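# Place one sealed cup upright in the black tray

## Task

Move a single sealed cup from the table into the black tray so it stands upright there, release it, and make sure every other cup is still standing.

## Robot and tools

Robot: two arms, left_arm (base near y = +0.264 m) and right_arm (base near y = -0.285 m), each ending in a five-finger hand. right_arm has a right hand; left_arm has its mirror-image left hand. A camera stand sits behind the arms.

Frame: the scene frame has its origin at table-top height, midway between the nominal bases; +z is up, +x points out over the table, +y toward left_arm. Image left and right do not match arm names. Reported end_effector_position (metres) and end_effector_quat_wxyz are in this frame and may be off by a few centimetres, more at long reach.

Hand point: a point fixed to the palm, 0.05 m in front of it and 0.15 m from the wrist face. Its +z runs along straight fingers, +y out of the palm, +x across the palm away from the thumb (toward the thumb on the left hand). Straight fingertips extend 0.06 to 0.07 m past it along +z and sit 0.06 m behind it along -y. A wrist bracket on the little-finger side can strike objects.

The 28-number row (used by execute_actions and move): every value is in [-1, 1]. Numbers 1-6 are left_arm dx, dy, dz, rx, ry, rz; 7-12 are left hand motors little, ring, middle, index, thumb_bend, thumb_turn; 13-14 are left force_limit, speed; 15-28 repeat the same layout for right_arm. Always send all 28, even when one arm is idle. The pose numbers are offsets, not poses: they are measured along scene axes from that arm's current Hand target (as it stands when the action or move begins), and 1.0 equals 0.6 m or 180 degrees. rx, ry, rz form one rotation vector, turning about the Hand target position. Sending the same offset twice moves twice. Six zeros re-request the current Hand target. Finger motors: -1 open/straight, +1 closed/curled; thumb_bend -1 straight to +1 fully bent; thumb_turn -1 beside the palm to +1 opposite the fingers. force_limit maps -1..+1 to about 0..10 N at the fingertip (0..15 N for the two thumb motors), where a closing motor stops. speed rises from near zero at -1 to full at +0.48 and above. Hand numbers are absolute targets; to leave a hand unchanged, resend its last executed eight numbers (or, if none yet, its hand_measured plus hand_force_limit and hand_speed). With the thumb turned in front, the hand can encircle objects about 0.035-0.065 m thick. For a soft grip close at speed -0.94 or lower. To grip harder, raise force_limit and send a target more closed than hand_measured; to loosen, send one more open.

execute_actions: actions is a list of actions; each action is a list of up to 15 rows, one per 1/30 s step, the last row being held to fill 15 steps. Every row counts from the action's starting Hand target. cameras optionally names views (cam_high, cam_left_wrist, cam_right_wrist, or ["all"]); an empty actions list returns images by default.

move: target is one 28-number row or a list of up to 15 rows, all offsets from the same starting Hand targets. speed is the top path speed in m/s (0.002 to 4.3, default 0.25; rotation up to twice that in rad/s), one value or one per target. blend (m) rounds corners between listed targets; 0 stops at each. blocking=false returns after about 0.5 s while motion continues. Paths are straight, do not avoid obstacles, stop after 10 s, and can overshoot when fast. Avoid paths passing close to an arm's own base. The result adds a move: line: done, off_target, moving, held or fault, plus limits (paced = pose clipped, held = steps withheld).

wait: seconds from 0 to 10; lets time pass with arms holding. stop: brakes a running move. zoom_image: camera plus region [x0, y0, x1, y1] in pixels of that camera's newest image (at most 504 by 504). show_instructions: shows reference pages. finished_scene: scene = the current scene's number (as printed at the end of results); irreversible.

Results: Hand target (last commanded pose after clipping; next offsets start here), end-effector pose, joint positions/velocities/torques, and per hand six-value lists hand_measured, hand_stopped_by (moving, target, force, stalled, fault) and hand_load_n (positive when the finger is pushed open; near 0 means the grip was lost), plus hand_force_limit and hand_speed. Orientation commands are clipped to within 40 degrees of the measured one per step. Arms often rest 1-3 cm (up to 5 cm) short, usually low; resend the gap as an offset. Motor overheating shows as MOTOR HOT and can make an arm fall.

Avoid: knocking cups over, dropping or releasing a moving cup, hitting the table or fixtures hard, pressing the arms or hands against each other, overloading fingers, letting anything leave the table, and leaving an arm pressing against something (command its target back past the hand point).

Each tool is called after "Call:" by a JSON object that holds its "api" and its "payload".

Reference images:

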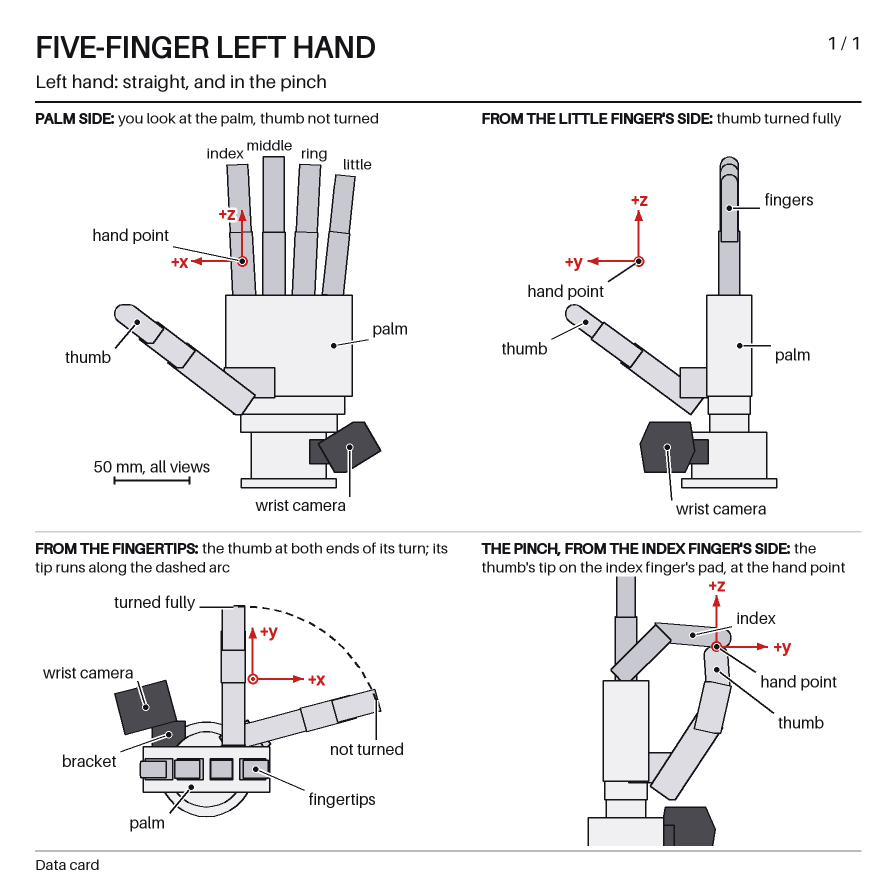

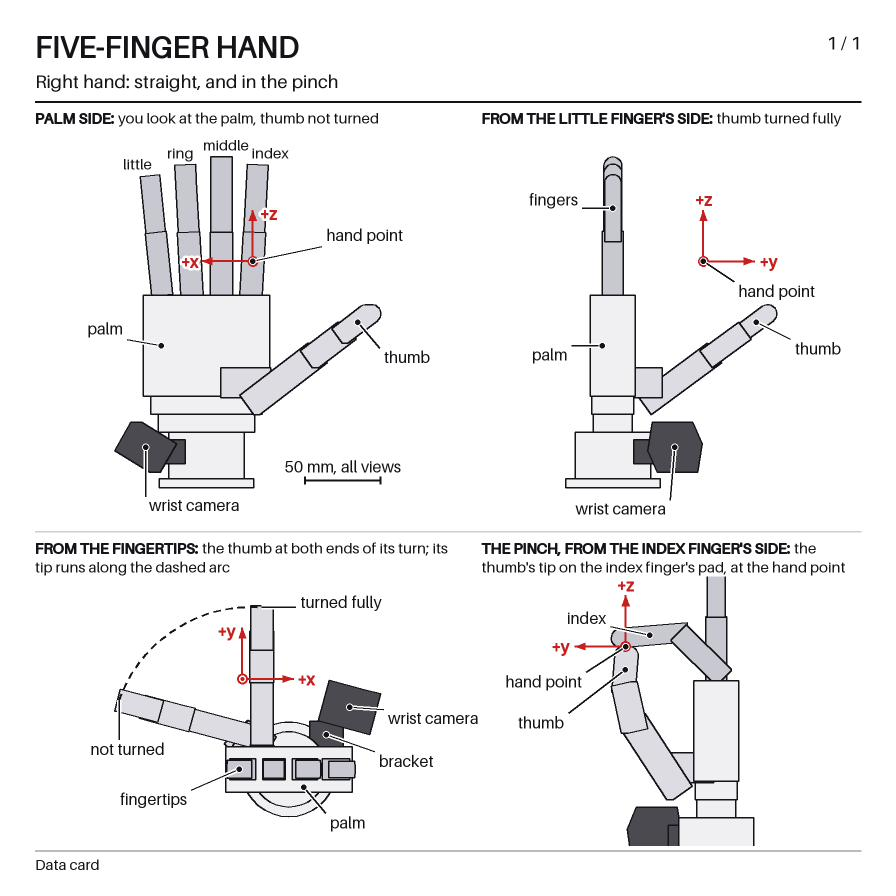

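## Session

Call:
{"api": "execute_actions", "payload": {"actions": [], "cameras": ["all"]}}

Call:
{"api": "zoom_image", "payload": {"camera": "cam_high", "region": [140, 180, 420, 460]}}

Scene clock: 0.00 s.
left_arm: end_effector_position=(+0.1953, +0.3373, +0.1476) hand_measured=(-1.000, -1.000, -1.000, -1.000, -1.000, -1.000) hand_load_n=(+0.0, +0.0, +0.0, +0.0, +0.0, +0.0) hand_stopped_by=(target, target, target, target, target, target) hand_force_limit=0.00 hand_speed=-0.80 end_effector_quat_wxyz=(-0.097, +0.988, +0.047, +0.110) | right_arm: end_effector_position=(+0.6630, -0.1303, +0.2060) hand_measured=(-1.000, -1.000, -1.000, -1.000, -1.000, -1.000) hand_load_n=(+0.0, +0.5, +0.0, +0.0, +0.0, +0.0) hand_stopped_by=(target, target, target, target, target, target) hand_force_limit=0.00 hand_speed=-0.80 end_effector_quat_wxyz=(-0.129, +0.463, +0.484, +0.731)
Joint positions: left_arm=[0.498 0.694 0.599 -1.188 -0.064 -1.109] | right_arm=[0.068 1.851 0.849 1.17 -0.905 -2.072]
Joint velocities: within noise
Joint torques (N m): no reading
Heat: left arm: hottest elbow 39 °C; right arm: hottest shoulder 40 °C.
Hand target: left_arm +0.2010, +0.3408, +0.1577; -0.102, +0.986, +0.047, +0.120 | right_arm +0.6669, -0.1300, +0.2079; -0.127, +0.460, +0.484, +0.733
camera_calibration:
cam_left_wrist: T_world_to_cam=[[0.100695, 0.964909, 0.242509, -0.382456], [0.776603, -0.228587, 0.587056, -0.151172], [0.621891, 0.129219, -0.772369, 0.061613], [0, 0, 0, 1]] pos_world=[0.117596, 0.326518, 0.229084]
cam_right_wrist: T_world_to_cam=[[0.5299, -0.432556, 0.729453, -0.553319], [0.226861, -0.756496, -0.613391, -0.13045], [0.817154, 0.49052, -0.302737, -0.300746], [0, 0, 0, 1]] pos_world=[0.568553, -0.190504, 0.232556]

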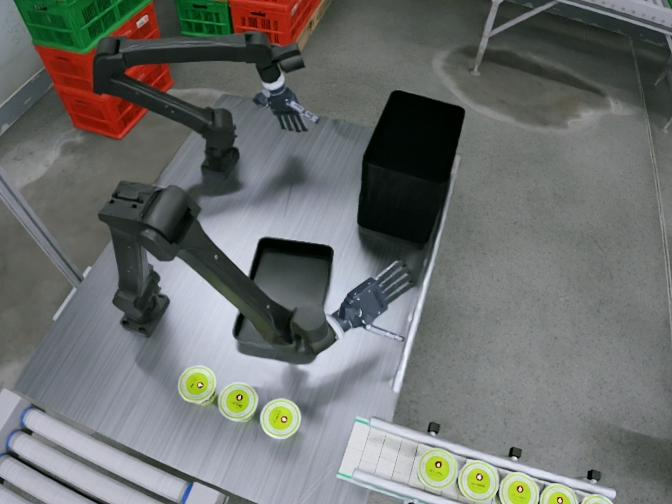

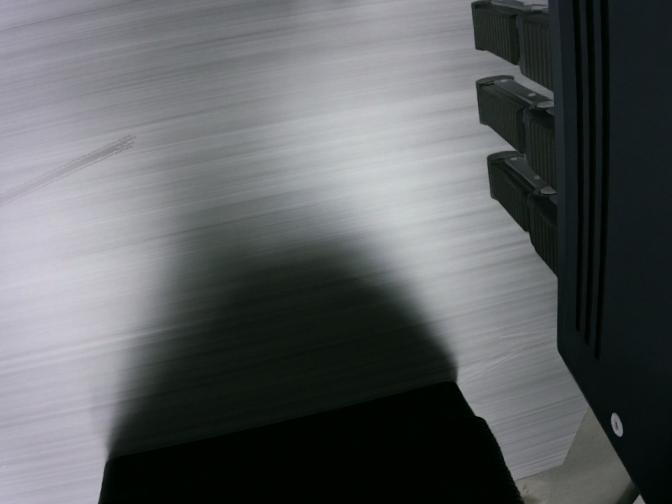

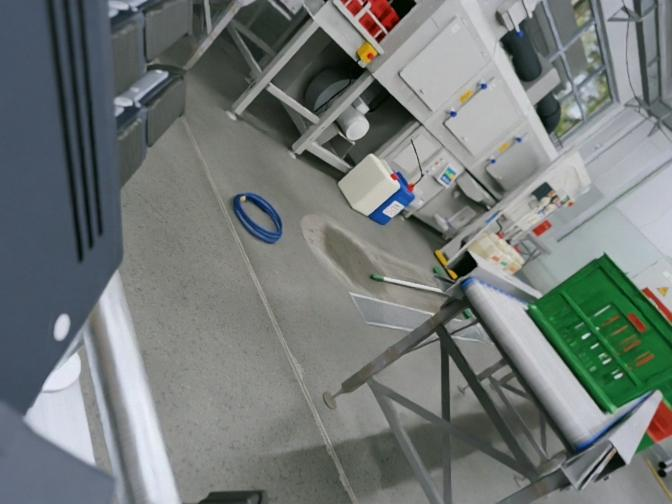

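Scaled by 1.800.

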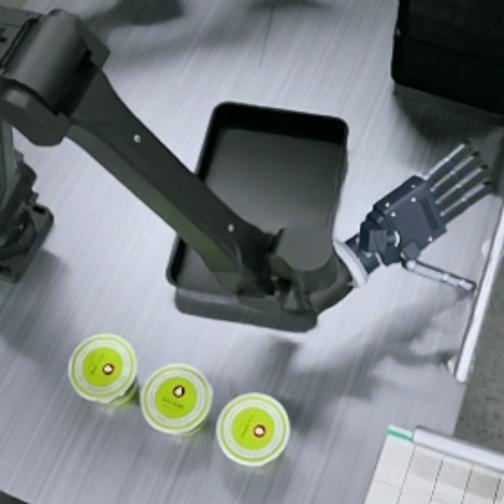

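Call:
{"api": "move", "payload": {"target": [[0,0,0,0,0,0,-1,-1,-1,-1,-1,-1,0,-0.8,-0.195,-0.117,0.153,0.1384,0.0494,-0.3525,-1,-1,-1,-1,-0.92,1,-0.5,0],[0,0,0,0,0,0,-1,-1,-1,-1,-1,-1,0,-0.8,-0.378,-0.283,0.053,0.2768,0.0988,-0.7051,-1,-1,-1,-1,-0.92,1,-0.5,0]], "speed": 0.5, "blend": 0.05, "cameras": ["cam_high","cam_right_wrist"]}}

Scene clock: 64.23 s.
left_arm: end_effector_position=(+0.1953, +0.3373, +0.1476) hand_measured=(-1.000, -1.000, -1.000, -1.000, -1.000, -1.000) hand_load_n=(+0.0, +0.0, +0.0, +0.0, -0.5, +0.0) hand_stopped_by=(target, target, target, target, target, target) hand_force_limit=0.00 hand_speed=-0.80 end_effector_quat_wxyz=(-0.097, +0.988, +0.047, +0.110) | right_arm: end_effector_position=(+0.4422, -0.2966, +0.2422) hand_measured=(-1.000, -1.000, -1.000, -1.000, -0.920, +1.000) hand_load_n=(+0.0, +0.0, +0.0, +0.0, +0.0, +0.0) hand_stopped_by=(target, target, target, target, target, target) hand_force_limit=-0.50 hand_speed=0.00 end_effector_quat_wxyz=(+0.368, +0.597, -0.379, +0.604)
Joint positions: left_arm=[0.498 0.694 0.599 -1.188 -0.064 -1.109] | right_arm=[0.463 1.483 0.786 0.642 1.578 -1.498]
Joint torques (N m): left_arm=[1.61 -2.26 11.1 0.9 -0.11 0.05] | right_arm=[-1.2 -10.29 6.17 1.31 0.21 -0.04]
Heat: left arm: hottest elbow 46 °C; right arm: hottest shoulder 42 °C.
Hand target: left_arm +0.2010, +0.3408, +0.1577; -0.102, +0.986, +0.047, +0.120 | right_arm +0.4400, -0.2998, +0.2396; +0.371, +0.629, -0.483, +0.483
Off the commanded pose: left_arm 0.012 m, 1 deg | right_arm 0.005 m, 19 deg.
joint sent to its limit (right arm) — joint 5 (wrist yaw), upper limit. The joint targets are off in orientation, not in position.
move: off_target (left_arm, right_arm)
camera_calibration:
cam_right_wrist: T_world_to_cam=[[-0.87988, -0.444292, 0.168571, 0.221075], [-0.378608, 0.441069, -0.813704, 0.487527], [0.287171, -0.779784, -0.5563, -0.108718], [0, 0, 0, 1]] pos_world=[0.410321, -0.201587, 0.298956]
Images, in order (width x height): cam_high 672x504, cam_right_wrist 672x504.

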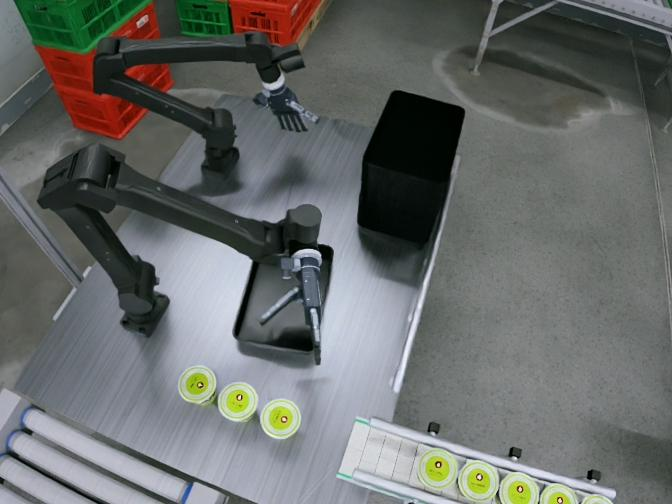

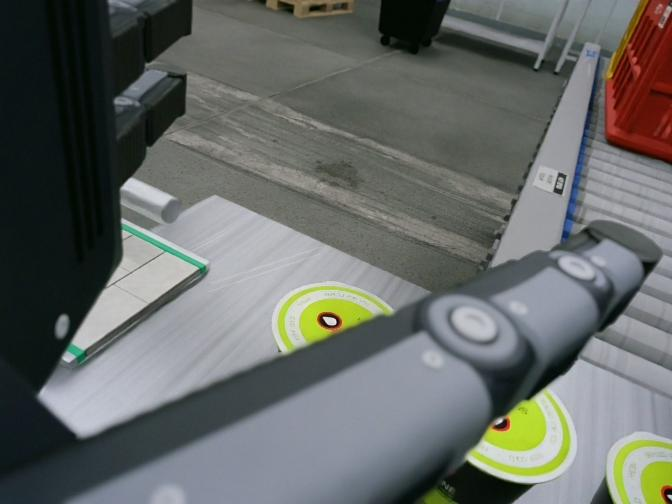

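Call:
{"api": "move", "payload": {"target": [0,0,0,0,0,0,-1,-1,-1,-1,-1,-1,0,-0.8,0.0227,-0.0317,-0.2,0,0,0,-1,-1,-1,-1,-0.92,1,-0.5,0], "speed": 0.25, "cameras": ["cam_high","cam_right_wrist"]}}

Scene clock: 80.93 s.
left_arm: end_effector_position=(+0.1953, +0.3373, +0.1476) hand_measured=(-1.000, -1.000, -1.000, -1.000, -1.000, -1.000) hand_load_n=(+0.0, +0.0, +0.0, +0.0, +0.0, +0.0) hand_stopped_by=(target, target, target, target, target, target) hand_force_limit=0.00 hand_speed=-0.80 end_effector_quat_wxyz=(-0.097, +0.988, +0.047, +0.110) | right_arm: end_effector_position=(+0.4511, -0.3175, +0.1260) hand_measured=(-1.000, -1.000, -1.000, -1.000, -0.920, +1.000) hand_load_n=(+0.0, +0.0, +0.0, +0.0, +0.0, +0.5) hand_stopped_by=(target, target, target, target, target, target) hand_force_limit=-0.50 hand_speed=0.00 end_effector_quat_wxyz=(+0.387, +0.584, -0.397, +0.592)
Joint positions: left_arm=[0.498 0.694 0.599 -1.188 -0.064 -1.109] | right_arm=[0.401 1.768 0.746 0.823 1.579 -1.354]
Joint torques (N m): left_arm=[1.44 -2.49 11.08 0.84 -0.11 0.04] | right_arm=[-1.14 -10.4 5.46 1.29 0.34 -0.05]
Heat: left arm: hottest elbow 47 °C; right arm: hottest shoulder 42 °C.
Hand target: left_arm +0.2010, +0.3408, +0.1577; -0.102, +0.986, +0.047, +0.120 | right_arm +0.4536, -0.3188, +0.1196; +0.371, +0.629, -0.483, +0.483
Off the commanded pose: left_arm 0.012 m, 1 deg | right_arm 0.007 m, 17 deg.
joint sent to its limit (right arm) — joint 5 (wrist yaw), upper limit. The joint targets are off in orientation, not in position.
move: off_target (left_arm, right_arm)
camera_calibration:
cam_right_wrist: T_world_to_cam=[[-0.905729, -0.388723, 0.168968, 0.268576], [-0.350486, 0.462678, -0.814303, 0.399787], [0.23836, -0.796758, -0.555303, -0.175777], [0, 0, 0, 1]] pos_world=[0.425274, -0.220623, 0.182557]
Images, in order (width x height): cam_high 672x504, cam_right_wrist 672x504.

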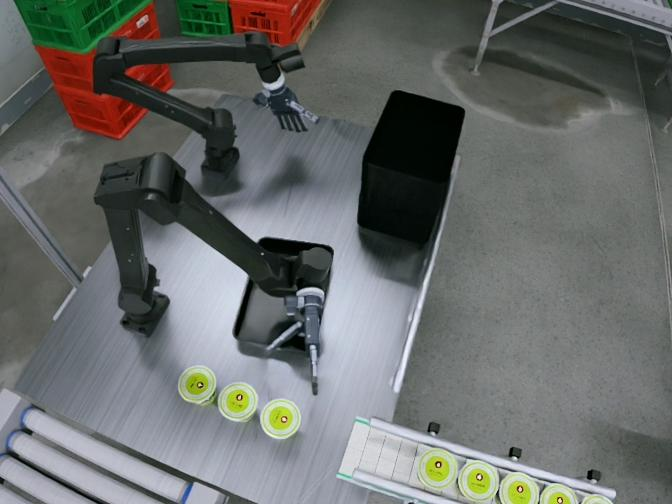

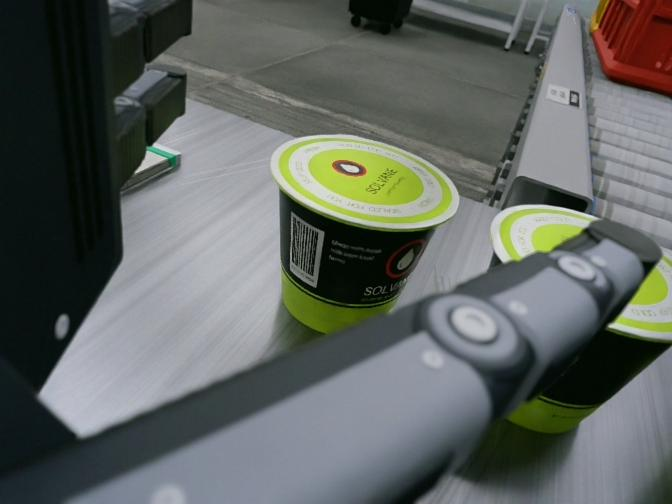

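Call:
{"api": "move", "payload": {"target": [0,0,0,0,0,0,-1,-1,-1,-1,-1,-1,0,-0.8,0.0217,-0.075,-0.05,0,0,0,-1,-1,-1,-1,-0.92,1,-0.5,0], "speed": 0.2, "cameras": ["cam_high","cam_right_wrist"]}}

Scene clock: 103.87 s.
left_arm: end_effector_position=(+0.1953, +0.3373, +0.1476) hand_measured=(-1.000, -1.000, -1.000, -1.000, -1.000, -1.000) hand_load_n=(-0.5, +0.5, +0.0, +0.0, +0.0, +0.0) hand_stopped_by=(target, target, target, target, target, target) hand_force_limit=0.00 hand_speed=-0.80 end_effector_quat_wxyz=(-0.097, +0.988, +0.047, +0.110) | right_arm: end_effector_position=(+0.4554, -0.3639, +0.0930) hand_measured=(-1.000, -1.000, -1.000, -1.000, -0.920, +1.000) hand_load_n=(+0.5, +0.0, +0.0, +0.0, +0.0, +0.0) hand_stopped_by=(target, target, target, target, target, target) hand_force_limit=-0.50 hand_speed=0.00 end_effector_quat_wxyz=(+0.372, +0.632, -0.477, +0.484)
Joint positions: left_arm=[0.498 0.694 0.599 -1.188 -0.064 -1.109] | right_arm=[0.25 1.755 1.027 -0.773 1.313 -0.081]
Joint torques (N m): left_arm=[1.38 -2.67 11.04 0.85 -0.11 0.03] | right_arm=[-1.26 -11.22 8.47 -0.12 0.84 0.03]
Heat: left arm: hottest elbow 48 °C; right arm: hottest shoulder 42 °C.
Hand target: left_arm +0.2010, +0.3408, +0.1577; -0.102, +0.986, +0.047, +0.120 | right_arm +0.4667, -0.3639, +0.0897; +0.371, +0.629, -0.483, +0.483
Off the commanded pose: left_arm 0.012 m, 1 deg | right_arm 0.012 m, 1 deg.
move: off_target (left_arm, right_arm)
camera_calibration:
cam_right_wrist: T_world_to_cam=[[-0.929237, -0.318996, 0.186442, 0.294344], [-0.361304, 0.678903, -0.639179, 0.463187], [0.0773198, -0.661311, -0.746116, -0.0917037], [0, 0, 0, 1]] pos_world=[0.447958, -0.281209, 0.17276]
Images, in order (width x height): cam_high 672x504, cam_right_wrist 672x504.

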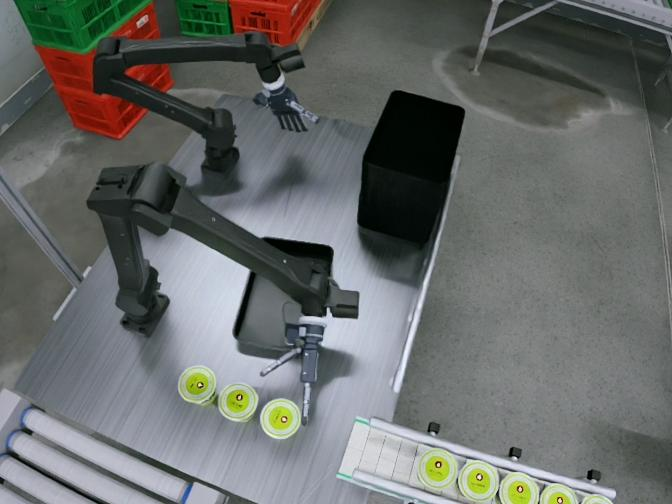

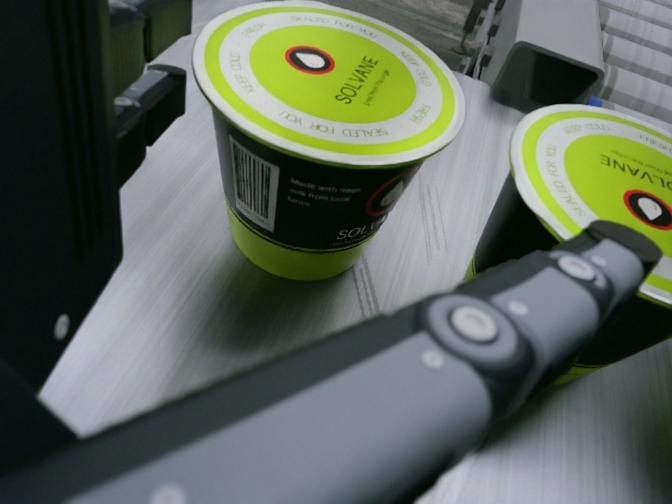

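Call:
{"api": "move", "payload": {"target": [[0,0,0,0,0,0,-1,-1,-1,-1,-1,-1,0,-0.8,0.032,0.008,0,0,0,0,-1,-1,-1,-1,-0.92,1,-0.5,0]], "speed": 0.12, "cameras": ["cam_high","cam_right_wrist"]}}

Scene clock: 123.07 s.
left_arm: end_effector_position=(+0.1953, +0.3373, +0.1476) hand_measured=(-1.000, -1.000, -1.000, -1.000, -1.000, -1.000) hand_load_n=(+0.0, +0.0, +0.0, +0.0, +0.0, +0.0) hand_stopped_by=(target, target, target, target, target, target) hand_force_limit=0.00 hand_speed=-0.80 end_effector_quat_wxyz=(-0.097, +0.988, +0.047, +0.110) | right_arm: end_effector_position=(+0.4745, -0.3590, +0.0936) hand_measured=(-1.000, -1.000, -1.000, -1.000, -0.920, +1.000) hand_load_n=(+0.0, +0.0, +0.0, +0.0, +0.0, +0.0) hand_stopped_by=(target, target, target, target, target, target) hand_force_limit=-0.50 hand_speed=0.00 end_effector_quat_wxyz=(+0.371, +0.632, -0.478, +0.485)
Joint positions: left_arm=[0.498 0.694 0.599 -1.188 -0.064 -1.109] | right_arm=[0.25 1.794 1.088 -0.793 1.312 -0.08]
Joint torques (N m): left_arm=[1.49 -2.37 11.1 0.88 -0.11 0.05] | right_arm=[-1.38 -11.69 8.62 -0.08 0.85 0.01]
Heat: left arm: hottest elbow 49 °C; right arm: hottest elbow 43 °C.
Hand target: left_arm +0.2010, +0.3408, +0.1577; -0.102, +0.986, +0.047, +0.120 | right_arm +0.4859, -0.3591, +0.0896; +0.371, +0.629, -0.483, +0.483
Off the commanded pose: left_arm 0.012 m, 1 deg | right_arm 0.012 m, 1 deg.
move: off_target (left_arm, right_arm)
camera_calibration:
cam_right_wrist: T_world_to_cam=[[-0.92967, -0.319038, 0.184195, 0.31401], [-0.359864, 0.679517, -0.639339, 0.466696], [0.0788093, -0.660659, -0.746537, -0.0898552], [0, 0, 0, 1]] pos_world=[0.466954, -0.27631, 0.173457]
Images, in order (width x height): cam_high 672x504, cam_right_wrist 672x504.

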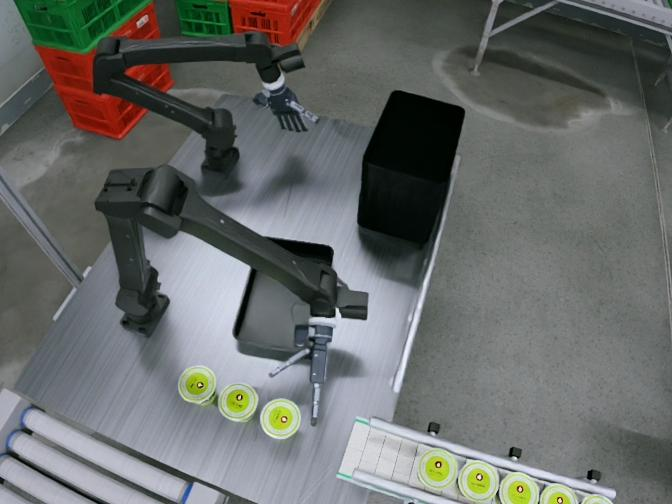

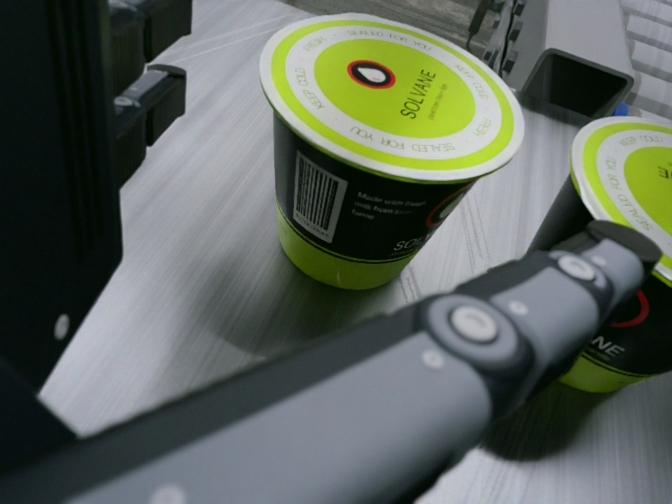

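Call:
{"api": "move", "payload": {"target": [[0,0,0,0,0,0,-1,-1,-1,-1,-1,-1,0,-0.8,-0.015,-0.0265,-0.078,0,0,0,-1,-1,-1,-1,-0.92,1,-0.5,0]], "speed": 0.15, "cameras": ["cam_high","cam_right_wrist"]}}

Scene clock: 139.27 s.
left_arm: end_effector_position=(+0.1953, +0.3373, +0.1476) hand_measured=(-1.000, -1.000, -1.000, -1.000, -1.000, -1.000) hand_load_n=(+0.0, +0.0, +0.0, +0.0, +0.0, -0.5) hand_stopped_by=(target, target, target, target, target, target) hand_force_limit=0.00 hand_speed=-0.80 end_effector_quat_wxyz=(-0.097, +0.988, +0.047, +0.110) | right_arm: end_effector_position=(+0.4815, -0.3713, +0.0541) hand_measured=(-1.000, -1.000, -1.000, -1.000, -0.920, +1.000) hand_load_n=(+0.0, +0.0, +0.0, +0.0, +0.0, +0.5) hand_stopped_by=(target, target, target, target, target, target) hand_force_limit=-0.50 hand_speed=0.00 end_effector_quat_wxyz=(+0.362, +0.623, -0.489, +0.492)
Joint positions: left_arm=[0.498 0.694 0.599 -1.188 -0.064 -1.109] | right_arm=[0.22 1.856 1.046 -0.576 1.309 -0.161]
Joint torques (N m): left_arm=[1.49 -2.49 11.02 0.85 -0.1 0.02] | right_arm=[-1.08 -12.57 4.93 0.65 0.84 -0.18]
Heat: left arm: hottest elbow 49 °C; right arm: hottest elbow 43 °C.
Hand target: left_arm +0.2010, +0.3408, +0.1577; -0.102, +0.986, +0.047, +0.120 | right_arm +0.4769, -0.3750, +0.0428; +0.371, +0.629, -0.483, +0.483
Off the commanded pose: left_arm 0.012 m, 1 deg | right_arm 0.013 m, 2 deg.
move: off_target (left_arm, right_arm)
camera_calibration:
cam_right_wrist: T_world_to_cam=[[-0.938317, -0.312067, 0.148915, 0.332524], [-0.331325, 0.688238, -0.645408, 0.442085], [0.0989215, -0.654937, -0.749181, -0.135472], [0, 0, 0, 1]] pos_world=[0.471888, -0.289216, 0.134314]
Images, in order (width x height): cam_high 672x504, cam_right_wrist 672x504.

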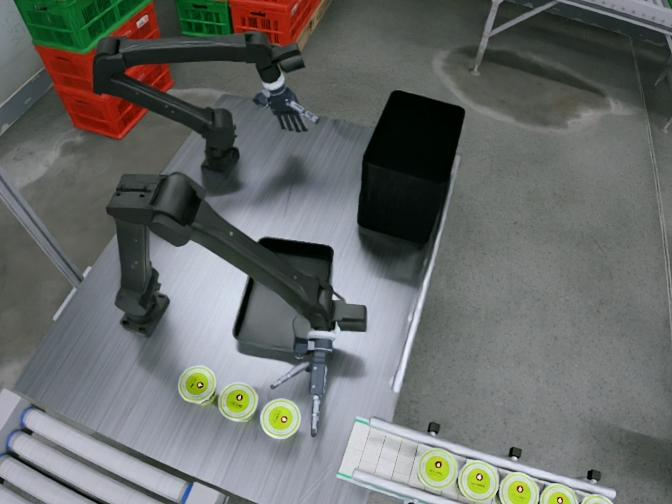

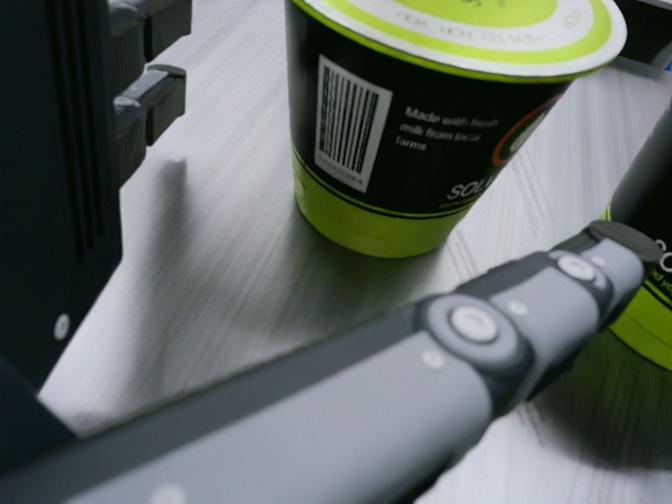

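Call:
{"api": "move", "payload": {"target": [[0,0,0,0,0,0,-1,-1,-1,-1,-1,-1,0,-0.8,-0.0045,-0.0795,-0.0213,0,0,0,-1,-1,-1,-1,-0.92,1,-0.5,0]], "speed": 0.1, "cameras": ["cam_high","cam_right_wrist"]}}

Call:
{"api": "zoom_image", "payload": {"camera": "cam_high", "region": [200, 320, 350, 470]}}

Scene clock: 153.53 s.
left_arm: end_effector_position=(+0.1953, +0.3373, +0.1476) hand_measured=(-1.000, -1.000, -1.000, -1.000, -1.000, -1.000) hand_load_n=(+0.0, +0.0, +0.0, +0.5, +0.0, -0.5) hand_stopped_by=(target, target, target, target, target, target) hand_force_limit=0.00 hand_speed=-0.80 end_effector_quat_wxyz=(-0.097, +0.988, +0.047, +0.110) | right_arm: end_effector_position=(+0.4806, -0.4187, +0.0400) hand_measured=(-1.000, -1.000, -1.000, -1.000, -0.920, +1.000) hand_load_n=(+0.0, +0.0, +0.0, -0.5, -0.5, +0.0) hand_stopped_by=(target, target, target, target, target, target) hand_force_limit=-0.50 hand_speed=0.00 end_effector_quat_wxyz=(+0.369, +0.619, -0.486, +0.494)
Joint positions: left_arm=[0.498 0.694 0.599 -1.188 -0.064 -1.109] | right_arm=[0.122 1.855 0.943 -0.147 1.292 -0.506]
Joint torques (N m): left_arm=[1.55 -2.67 11.06 0.88 -0.1 0.04] | right_arm=[-1.32 -13.16 4.21 0.92 -0.02 -0.18]
Heat: left arm: hottest elbow 50 °C; right arm: hottest shoulder 42 °C.
Hand target: left_arm +0.2010, +0.3408, +0.1577; -0.102, +0.986, +0.047, +0.120 | right_arm +0.4743, -0.4227, +0.0300; +0.371, +0.629, -0.483, +0.483
Off the commanded pose: left_arm 0.012 m, 1 deg | right_arm 0.012 m, 2 deg.
move: off_target (left_arm, right_arm)
camera_calibration:
cam_right_wrist: T_world_to_cam=[[-0.939562, -0.304072, 0.157366, 0.322608], [-0.329701, 0.679621, -0.655296, 0.461352], [0.0923078, -0.667574, -0.738799, -0.179508], [0, 0, 0, 1]] pos_world=[0.471788, -0.335284, 0.118934]
Images, in order (width x height): cam_high 672x504, cam_right_wrist 672x504.

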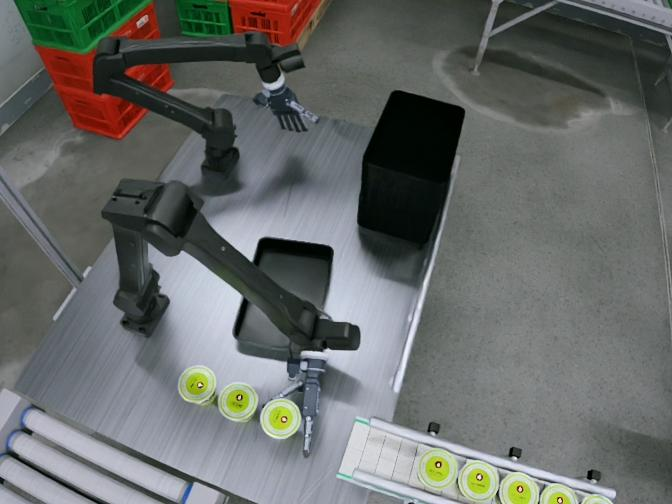

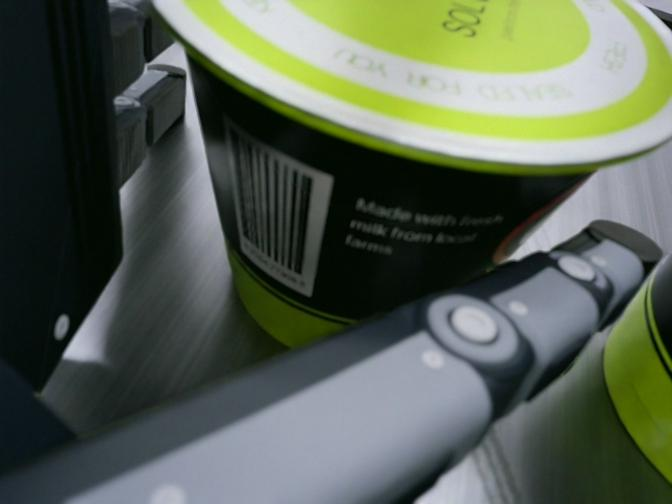

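Scaled by 3.360.

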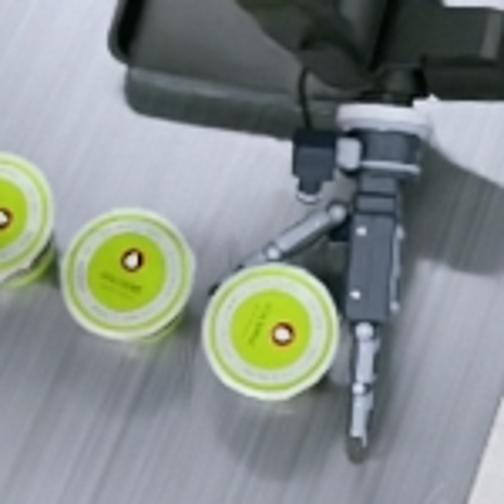

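Call:
{"api": "move", "payload": {"target": [[0,0,0,0,0,0,-1,-1,-1,-1,-1,-1,0,-0.8,0.0,-0.0125,0,0,0,0,-1,-1,-1,-1,-0.92,1,-0.5,0]], "speed": 0.08, "cameras": ["cam_right_wrist"]}}

Call:
{"api": "execute_actions", "payload": {"actions": [[[0,0,0,0,0,0,-1,-1,-1,-1,-1,-1,0,-0.8,0,0,0,0,0,0,-1,-1,0.4,0.4,0.3,1,-0.5,-0.9]]], "cameras": ["cam_high","cam_right_wrist"]}}

Scene clock: 165.10 s.
left_arm: end_effector_position=(+0.1953, +0.3373, +0.1476) hand_measured=(-1.000, -1.000, -1.000, -1.000, -1.000, -1.000) hand_load_n=(+0.0, +0.0, +0.0, +0.0, +0.0, +0.0) hand_stopped_by=(target, target, target, target, target, target) hand_force_limit=0.00 hand_speed=-0.80 end_effector_quat_wxyz=(-0.097, +0.988, +0.047, +0.110) | right_arm: end_effector_position=(+0.4818, -0.4224, +0.0397) hand_measured=(-1.000, -1.000, -1.000, -1.000, -0.920, +1.000) hand_load_n=(+0.0, +0.0, +0.0, -0.5, +0.5, +0.5) hand_stopped_by=(target, target, target, target, target, target) hand_force_limit=-0.50 hand_speed=0.00 end_effector_quat_wxyz=(+0.366, +0.620, -0.485, +0.496)
Joint positions: left_arm=[0.498 0.694 0.599 -1.188 -0.064 -1.109] | right_arm=[0.114 1.852 0.931 -0.092 1.284 -0.55]
Joint torques (N m): left_arm=[1.55 -2.32 11.15 0.9 -0.11 0.02] | right_arm=[-1.9 -13.1 4.11 0.91 -0.03 -0.21]
Heat: left arm: hottest elbow 50 °C; right arm: hottest shoulder 42 °C.
Hand target: left_arm +0.2010, +0.3408, +0.1577; -0.102, +0.986, +0.047, +0.120 | right_arm +0.4742, -0.4302, +0.0300; +0.371, +0.629, -0.483, +0.483
Off the commanded pose: left_arm 0.012 m, 1 deg | right_arm 0.015 m, 2 deg.
move: off_target (left_arm, right_arm)
camera_calibration:
cam_right_wrist: T_world_to_cam=[[-0.938018, -0.310664, 0.153656, 0.319303], [-0.332019, 0.678274, -0.655521, 0.464671], [0.0994261, -0.665907, -0.739379, -0.185033], [0, 0, 0, 1]] pos_world=[0.472189, -0.339193, 0.118729]
Images, in order (width x height): cam_right_wrist 672x504.

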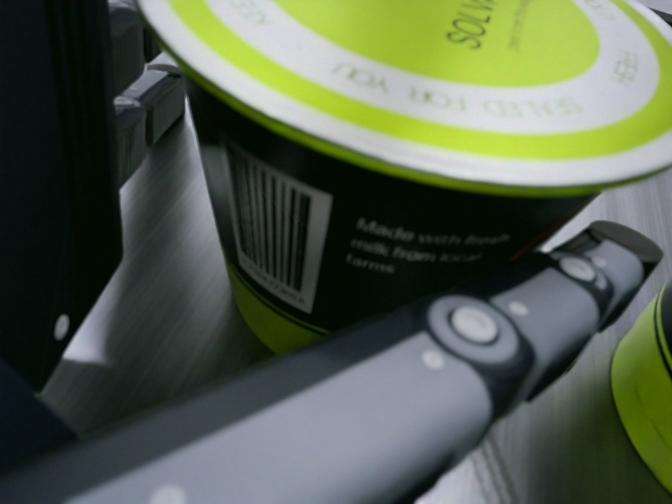

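Scene clock: 167.80 s.
left_arm: end_effector_position=(+0.1953, +0.3373, +0.1476) hand_measured=(-1.000, -1.000, -1.000, -1.000, -1.000, -1.000) hand_load_n=(+0.0, +0.0, +0.0, +0.0, +0.0, +0.0) hand_stopped_by=(target, target, target, target, target, target) hand_force_limit=0.00 hand_speed=-0.80 end_effector_quat_wxyz=(-0.097, +0.988, +0.047, +0.110) | right_arm: end_effector_position=(+0.4790, -0.4237, +0.0390) hand_measured=(-1.000, -1.000, -0.322, -0.360, -0.732, +1.000) hand_load_n=(+0.0, +0.5, +2.5, +2.5, +6.5, -1.5) hand_stopped_by=(target, target, force, force, force, target) hand_force_limit=-0.50 hand_speed=-0.90 end_effector_quat_wxyz=(+0.371, +0.628, -0.478, +0.490)
Joint positions: left_arm=[0.498 0.694 0.599 -1.188 -0.064 -1.109] | right_arm=[0.112 1.851 0.924 -0.089 1.278 -0.572]
Joint torques (N m): left_arm=[1.49 -2.49 11.12 0.88 -0.11 0.03] | right_arm=[-1.73 -12.98 4.55 0.87 0.23 0.01]
Heat: left arm: hottest elbow 50 °C; right arm: hottest shoulder 42 °C.
Hand target: left_arm +0.2010, +0.3408, +0.1577; -0.102, +0.986, +0.047, +0.120 | right_arm +0.4741, -0.4302, +0.0300; +0.371, +0.629, -0.483, +0.483
Off the commanded pose: left_arm 0.012 m, 1 deg | right_arm 0.012 m, 1 deg.
Step readings (end_effector_position of left_arm | right_arm):
0: (+0.1953, +0.3373, +0.1476) | (+0.4818, -0.4224, +0.0397)
1: (+0.1953, +0.3373, +0.1476) | (+0.4819, -0.4224, +0.0397)
2: (+0.1953, +0.3373, +0.1476) | (+0.4819, -0.4224, +0.0397)
4: (+0.1953, +0.3373, +0.1476) | (+0.4822, -0.4224, +0.0396)
8: (+0.1953, +0.3373, +0.1476) | (+0.4824, -0.4224, +0.0402)
15: (+0.1953, +0.3373, +0.1476) | (+0.4818, -0.4225, +0.0401)
camera_calibration:
cam_right_wrist: T_world_to_cam=[[-0.932103, -0.316298, 0.176464, 0.310225], [-0.351853, 0.675167, -0.648343, 0.472126], [0.0859272, -0.666412, -0.740616, -0.179853], [0, 0, 0, 1]] pos_world=[0.470735, -0.340496, 0.118154]
Images, in order (width x height): cam_high 672x504, cam_right_wrist 672x504.

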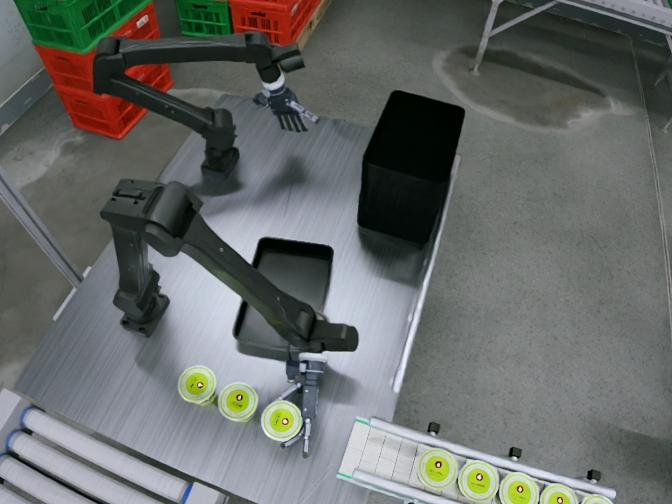

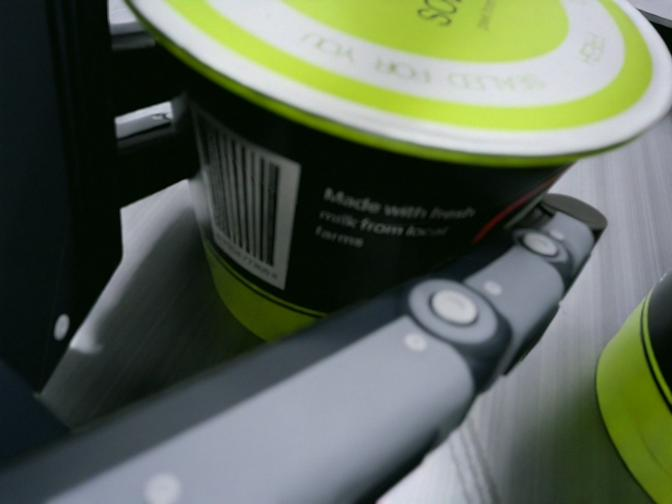

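Call:
{"api": "move", "payload": {"target": [0,0,0,0,0,0,-1,-1,-1,-1,-1,-1,0,-0.8,0.035,0.01,0.1,0,0,0,-1,-1,0.4,0.4,0.3,1,-0.5,-0.9], "speed": 0.12, "cameras": ["cam_high"]}}

Scene clock: 175.97 s.
left_arm: end_effector_position=(+0.1953, +0.3373, +0.1476) hand_measured=(-1.000, -1.000, -1.000, -1.000, -1.000, -1.000) hand_load_n=(+0.0, +0.0, -0.5, +0.0, +0.0, +0.0) hand_stopped_by=(target, target, target, target, target, target) hand_force_limit=0.00 hand_speed=-0.80 end_effector_quat_wxyz=(-0.097, +0.988, +0.047, +0.110) | right_arm: end_effector_position=(+0.4780, -0.4228, +0.0677) hand_measured=(-1.000, -1.000, -0.322, -0.360, -0.732, +1.000) hand_load_n=(+0.0, +0.0, +2.5, +3.5, +6.5, +1.0) hand_stopped_by=(target, target, force, force, force, target) hand_force_limit=-0.50 hand_speed=-0.90 end_effector_quat_wxyz=(+0.380, +0.644, -0.471, +0.467)
Joint positions: left_arm=[0.498 0.694 0.599 -1.188 -0.064 -1.109] | right_arm=[0.11 1.793 0.968 -0.28 1.259 -0.537]
Joint torques (N m): left_arm=[1.44 -2.49 11.06 0.85 -0.1 0.05] | right_arm=[-1.08 -15.03 8.91 0.32 1.35 -0.16]
Heat: left arm: hottest elbow 50 °C; right arm: hottest shoulder 42 °C.
Hand target: left_arm +0.2010, +0.3408, +0.1577; -0.102, +0.986, +0.047, +0.120 | right_arm +0.4952, -0.4242, +0.0901; +0.371, +0.629, -0.483, +0.483
Off the commanded pose: left_arm 0.012 m, 1 deg | right_arm 0.028 m, 3 deg.
move: off_target (left_arm, right_arm)
Images, in order (width x height): cam_high 672x504.

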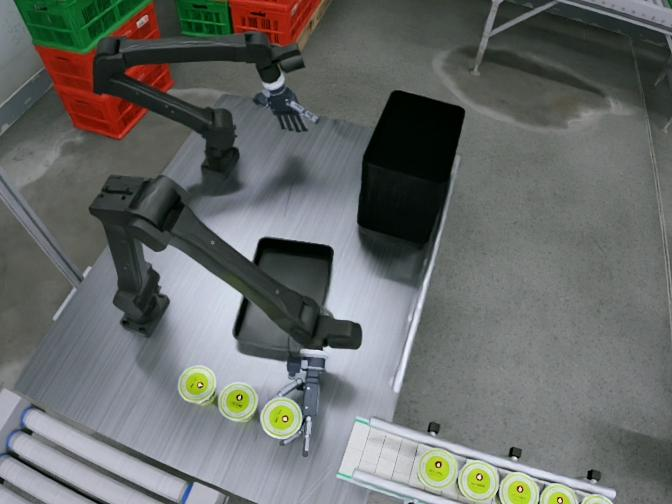

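Call:
{"api": "move", "payload": {"target": [[0,0,0,0,0,0,-1,-1,-1,-1,-1,-1,0,-0.8,-0.008,0.073,0.183,0,0,0.03,-1,-1,0.4,0.4,0.3,1,-0.5,-0.9],[0,0,0,0,0,0,-1,-1,-1,-1,-1,-1,0,-0.8,-0.108,0.34,0.25,0,0,0.25,-1,-1,0.4,0.4,0.3,1,-0.5,-0.9],[0,0,0,0,0,0,-1,-1,-1,-1,-1,-1,0,-0.8,-0.217,0.573,0.183,0,0,0.4167,-1,-1,0.4,0.4,0.3,1,-0.5,-0.9]], "speed": 0.25, "blend": 0.04, "cameras": ["cam_high","cam_right_wrist"]}}

Call:
{"api": "zoom_image", "payload": {"camera": "cam_high", "region": [220, 200, 380, 360]}}

Scene clock: 188.00 s.
left_arm: end_effector_position=(+0.1953, +0.3373, +0.1476) hand_measured=(-1.000, -1.000, -1.000, -1.000, -1.000, -1.000) hand_load_n=(+0.0, +0.0, +0.0, +0.0, +0.0, +0.0) hand_stopped_by=(target, target, target, target, target, target) hand_force_limit=0.00 hand_speed=-0.80 end_effector_quat_wxyz=(-0.097, +0.988, +0.047, +0.110) | right_arm: end_effector_position=(+0.3645, -0.0833, +0.1873) hand_measured=(-1.000, -1.000, -0.322, -0.360, -0.732, +1.000) hand_load_n=(+0.0, +0.0, +3.0, +3.0, +6.5, +1.0) hand_stopped_by=(target, target, force, force, force, target) hand_force_limit=-0.50 hand_speed=-0.90 end_effector_quat_wxyz=(+0.009, +0.801, +0.000, +0.599)
Joint positions: left_arm=[0.498 0.694 0.599 -1.188 -0.064 -1.109] | right_arm=[1.038 1.126 0.568 0.021 0.987 -1.125]
Joint torques (N m): left_arm=[1.44 -2.49 11.07 0.85 -0.11 0.03] | right_arm=[-0.26 -7.65 8.05 1.98 0.7 -0.34]
Heat: left arm: hottest elbow 50 °C; right arm: hottest shoulder 42 °C.
Hand target: left_arm +0.2010, +0.3408, +0.1577; -0.102, +0.986, +0.047, +0.120 | right_arm +0.3650, -0.0803, +0.1998; +0.001, +0.793, +0.000, +0.609
Off the commanded pose: left_arm 0.012 m, 1 deg | right_arm 0.013 m, 2 deg.
move: off_target (left_arm, right_arm)
camera_calibration:
cam_right_wrist: T_world_to_cam=[[0.0525538, -0.980221, 0.190799, -0.131843], [-0.770644, -0.16132, -0.616509, 0.375188], [0.635095, -0.114638, -0.76388, 0.0168666], [0, 0, 0, 1]] pos_world=[0.285353, -0.0667765, 0.269346]
Images, in order (width x height): cam_high 672x504, cam_right_wrist 672x504.

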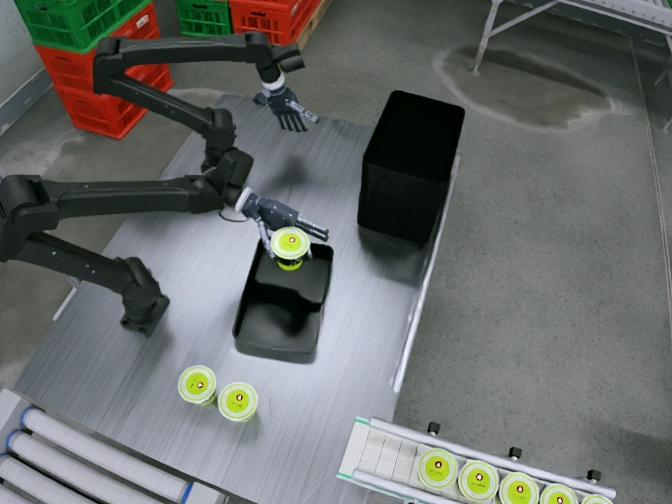

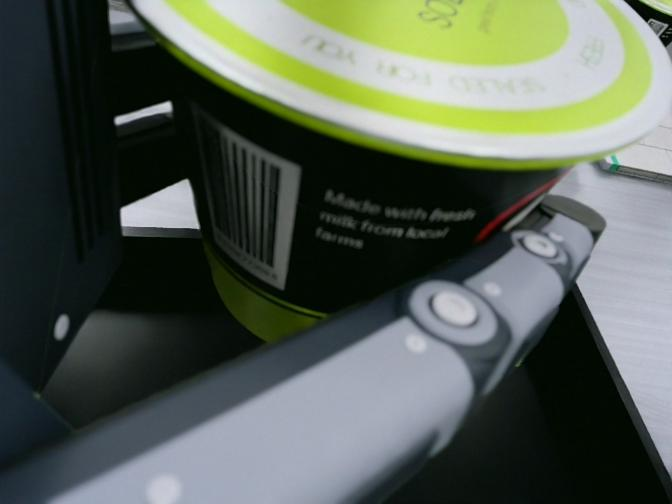

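Scaled by 3.150.

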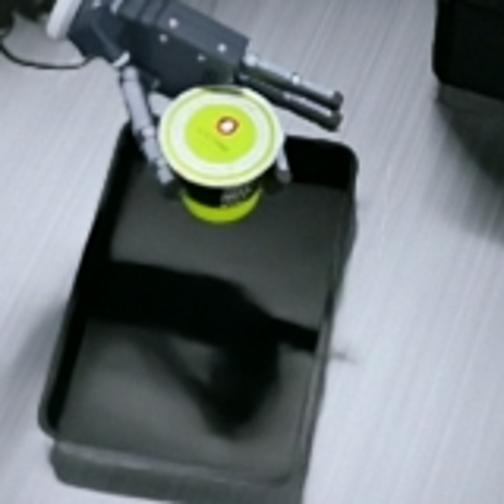

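Call:
{"api": "move", "payload": {"target": [0,0,0,0,0,0,-1,-1,-1,-1,-1,-1,0,-0.8,0,0,-0.222,0.005,-0.012,0,-1,-1,0.4,0.4,0.3,1,-0.5,-0.9], "speed": 0.15, "cameras": ["cam_high","cam_right_wrist"]}}

Call:
{"api": "zoom_image", "payload": {"camera": "cam_high", "region": [220, 200, 380, 360]}}

Scene clock: 202.30 s.
left_arm: end_effector_position=(+0.1953, +0.3373, +0.1476) hand_measured=(-1.000, -1.000, -1.000, -1.000, -1.000, -1.000) hand_load_n=(+0.0, +0.0, +0.0, +0.0, +0.0, +0.0) hand_stopped_by=(target, target, target, target, target, target) hand_force_limit=0.00 hand_speed=-0.80 end_effector_quat_wxyz=(-0.097, +0.988, +0.047, +0.110) | right_arm: end_effector_position=(+0.3655, -0.0824, +0.0653) hand_measured=(-1.000, -1.000, -0.322, -0.360, -0.732, +1.000) hand_load_n=(+0.0, +0.0, +2.5, +3.5, +7.0, +1.0) hand_stopped_by=(target, target, force, force, force, target) hand_force_limit=-0.50 hand_speed=-0.90 end_effector_quat_wxyz=(-0.010, +0.784, -0.013, +0.620)
Joint positions: left_arm=[0.498 0.694 0.599 -1.188 -0.064 -1.109] | right_arm=[1.043 1.536 0.397 0.697 1 -1.16]
Joint torques (N m): left_arm=[1.49 -2.26 11.07 0.84 -0.09 0.03] | right_arm=[-0.15 -7.47 4.38 2.02 0.79 -0.34]
Heat: left arm: hottest elbow 51 °C; right arm: hottest elbow 43 °C.
Hand target: left_arm +0.2010, +0.3408, +0.1577; -0.102, +0.986, +0.047, +0.120 | right_arm +0.3650, -0.0803, +0.0666; -0.006, +0.781, -0.005, +0.624
Off the commanded pose: left_arm 0.012 m, 1 deg | right_arm 0.002 m, 1 deg.
move: off_target (left_arm)
camera_calibration:
cam_right_wrist: T_world_to_cam=[[0.0456315, -0.987774, 0.149066, -0.103074], [-0.736449, -0.134086, -0.663071, 0.293554], [0.674952, -0.0795225, -0.733564, -0.0904931], [0, 0, 0, 1]] pos_world=[0.281969, -0.0696487, 0.143629]
Images, in order (width x height): cam_high 672x504, cam_right_wrist 672x504.

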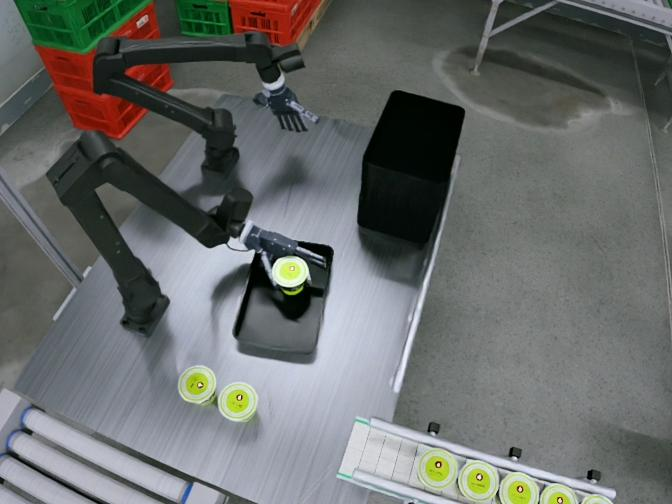

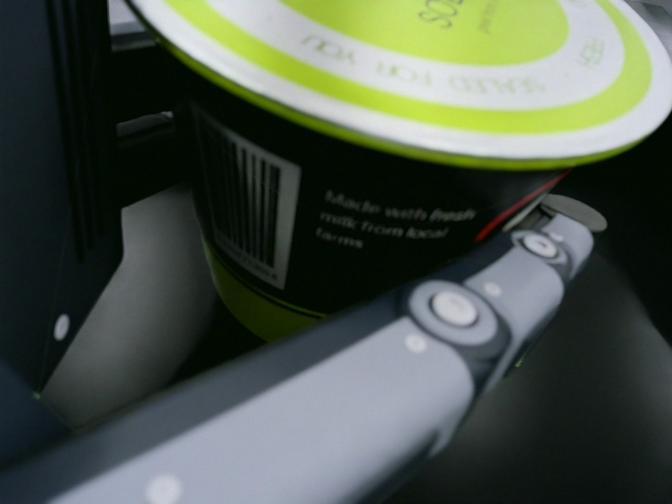

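Scaled by 3.150.

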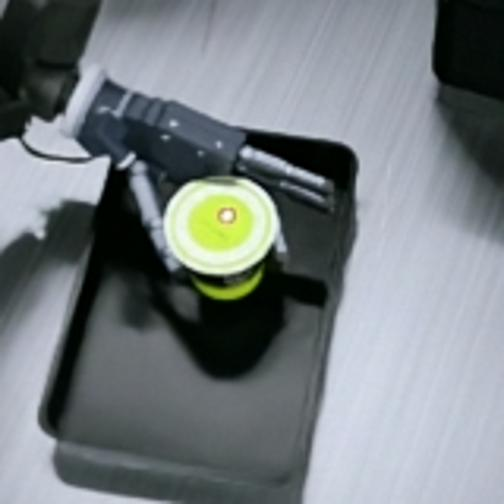

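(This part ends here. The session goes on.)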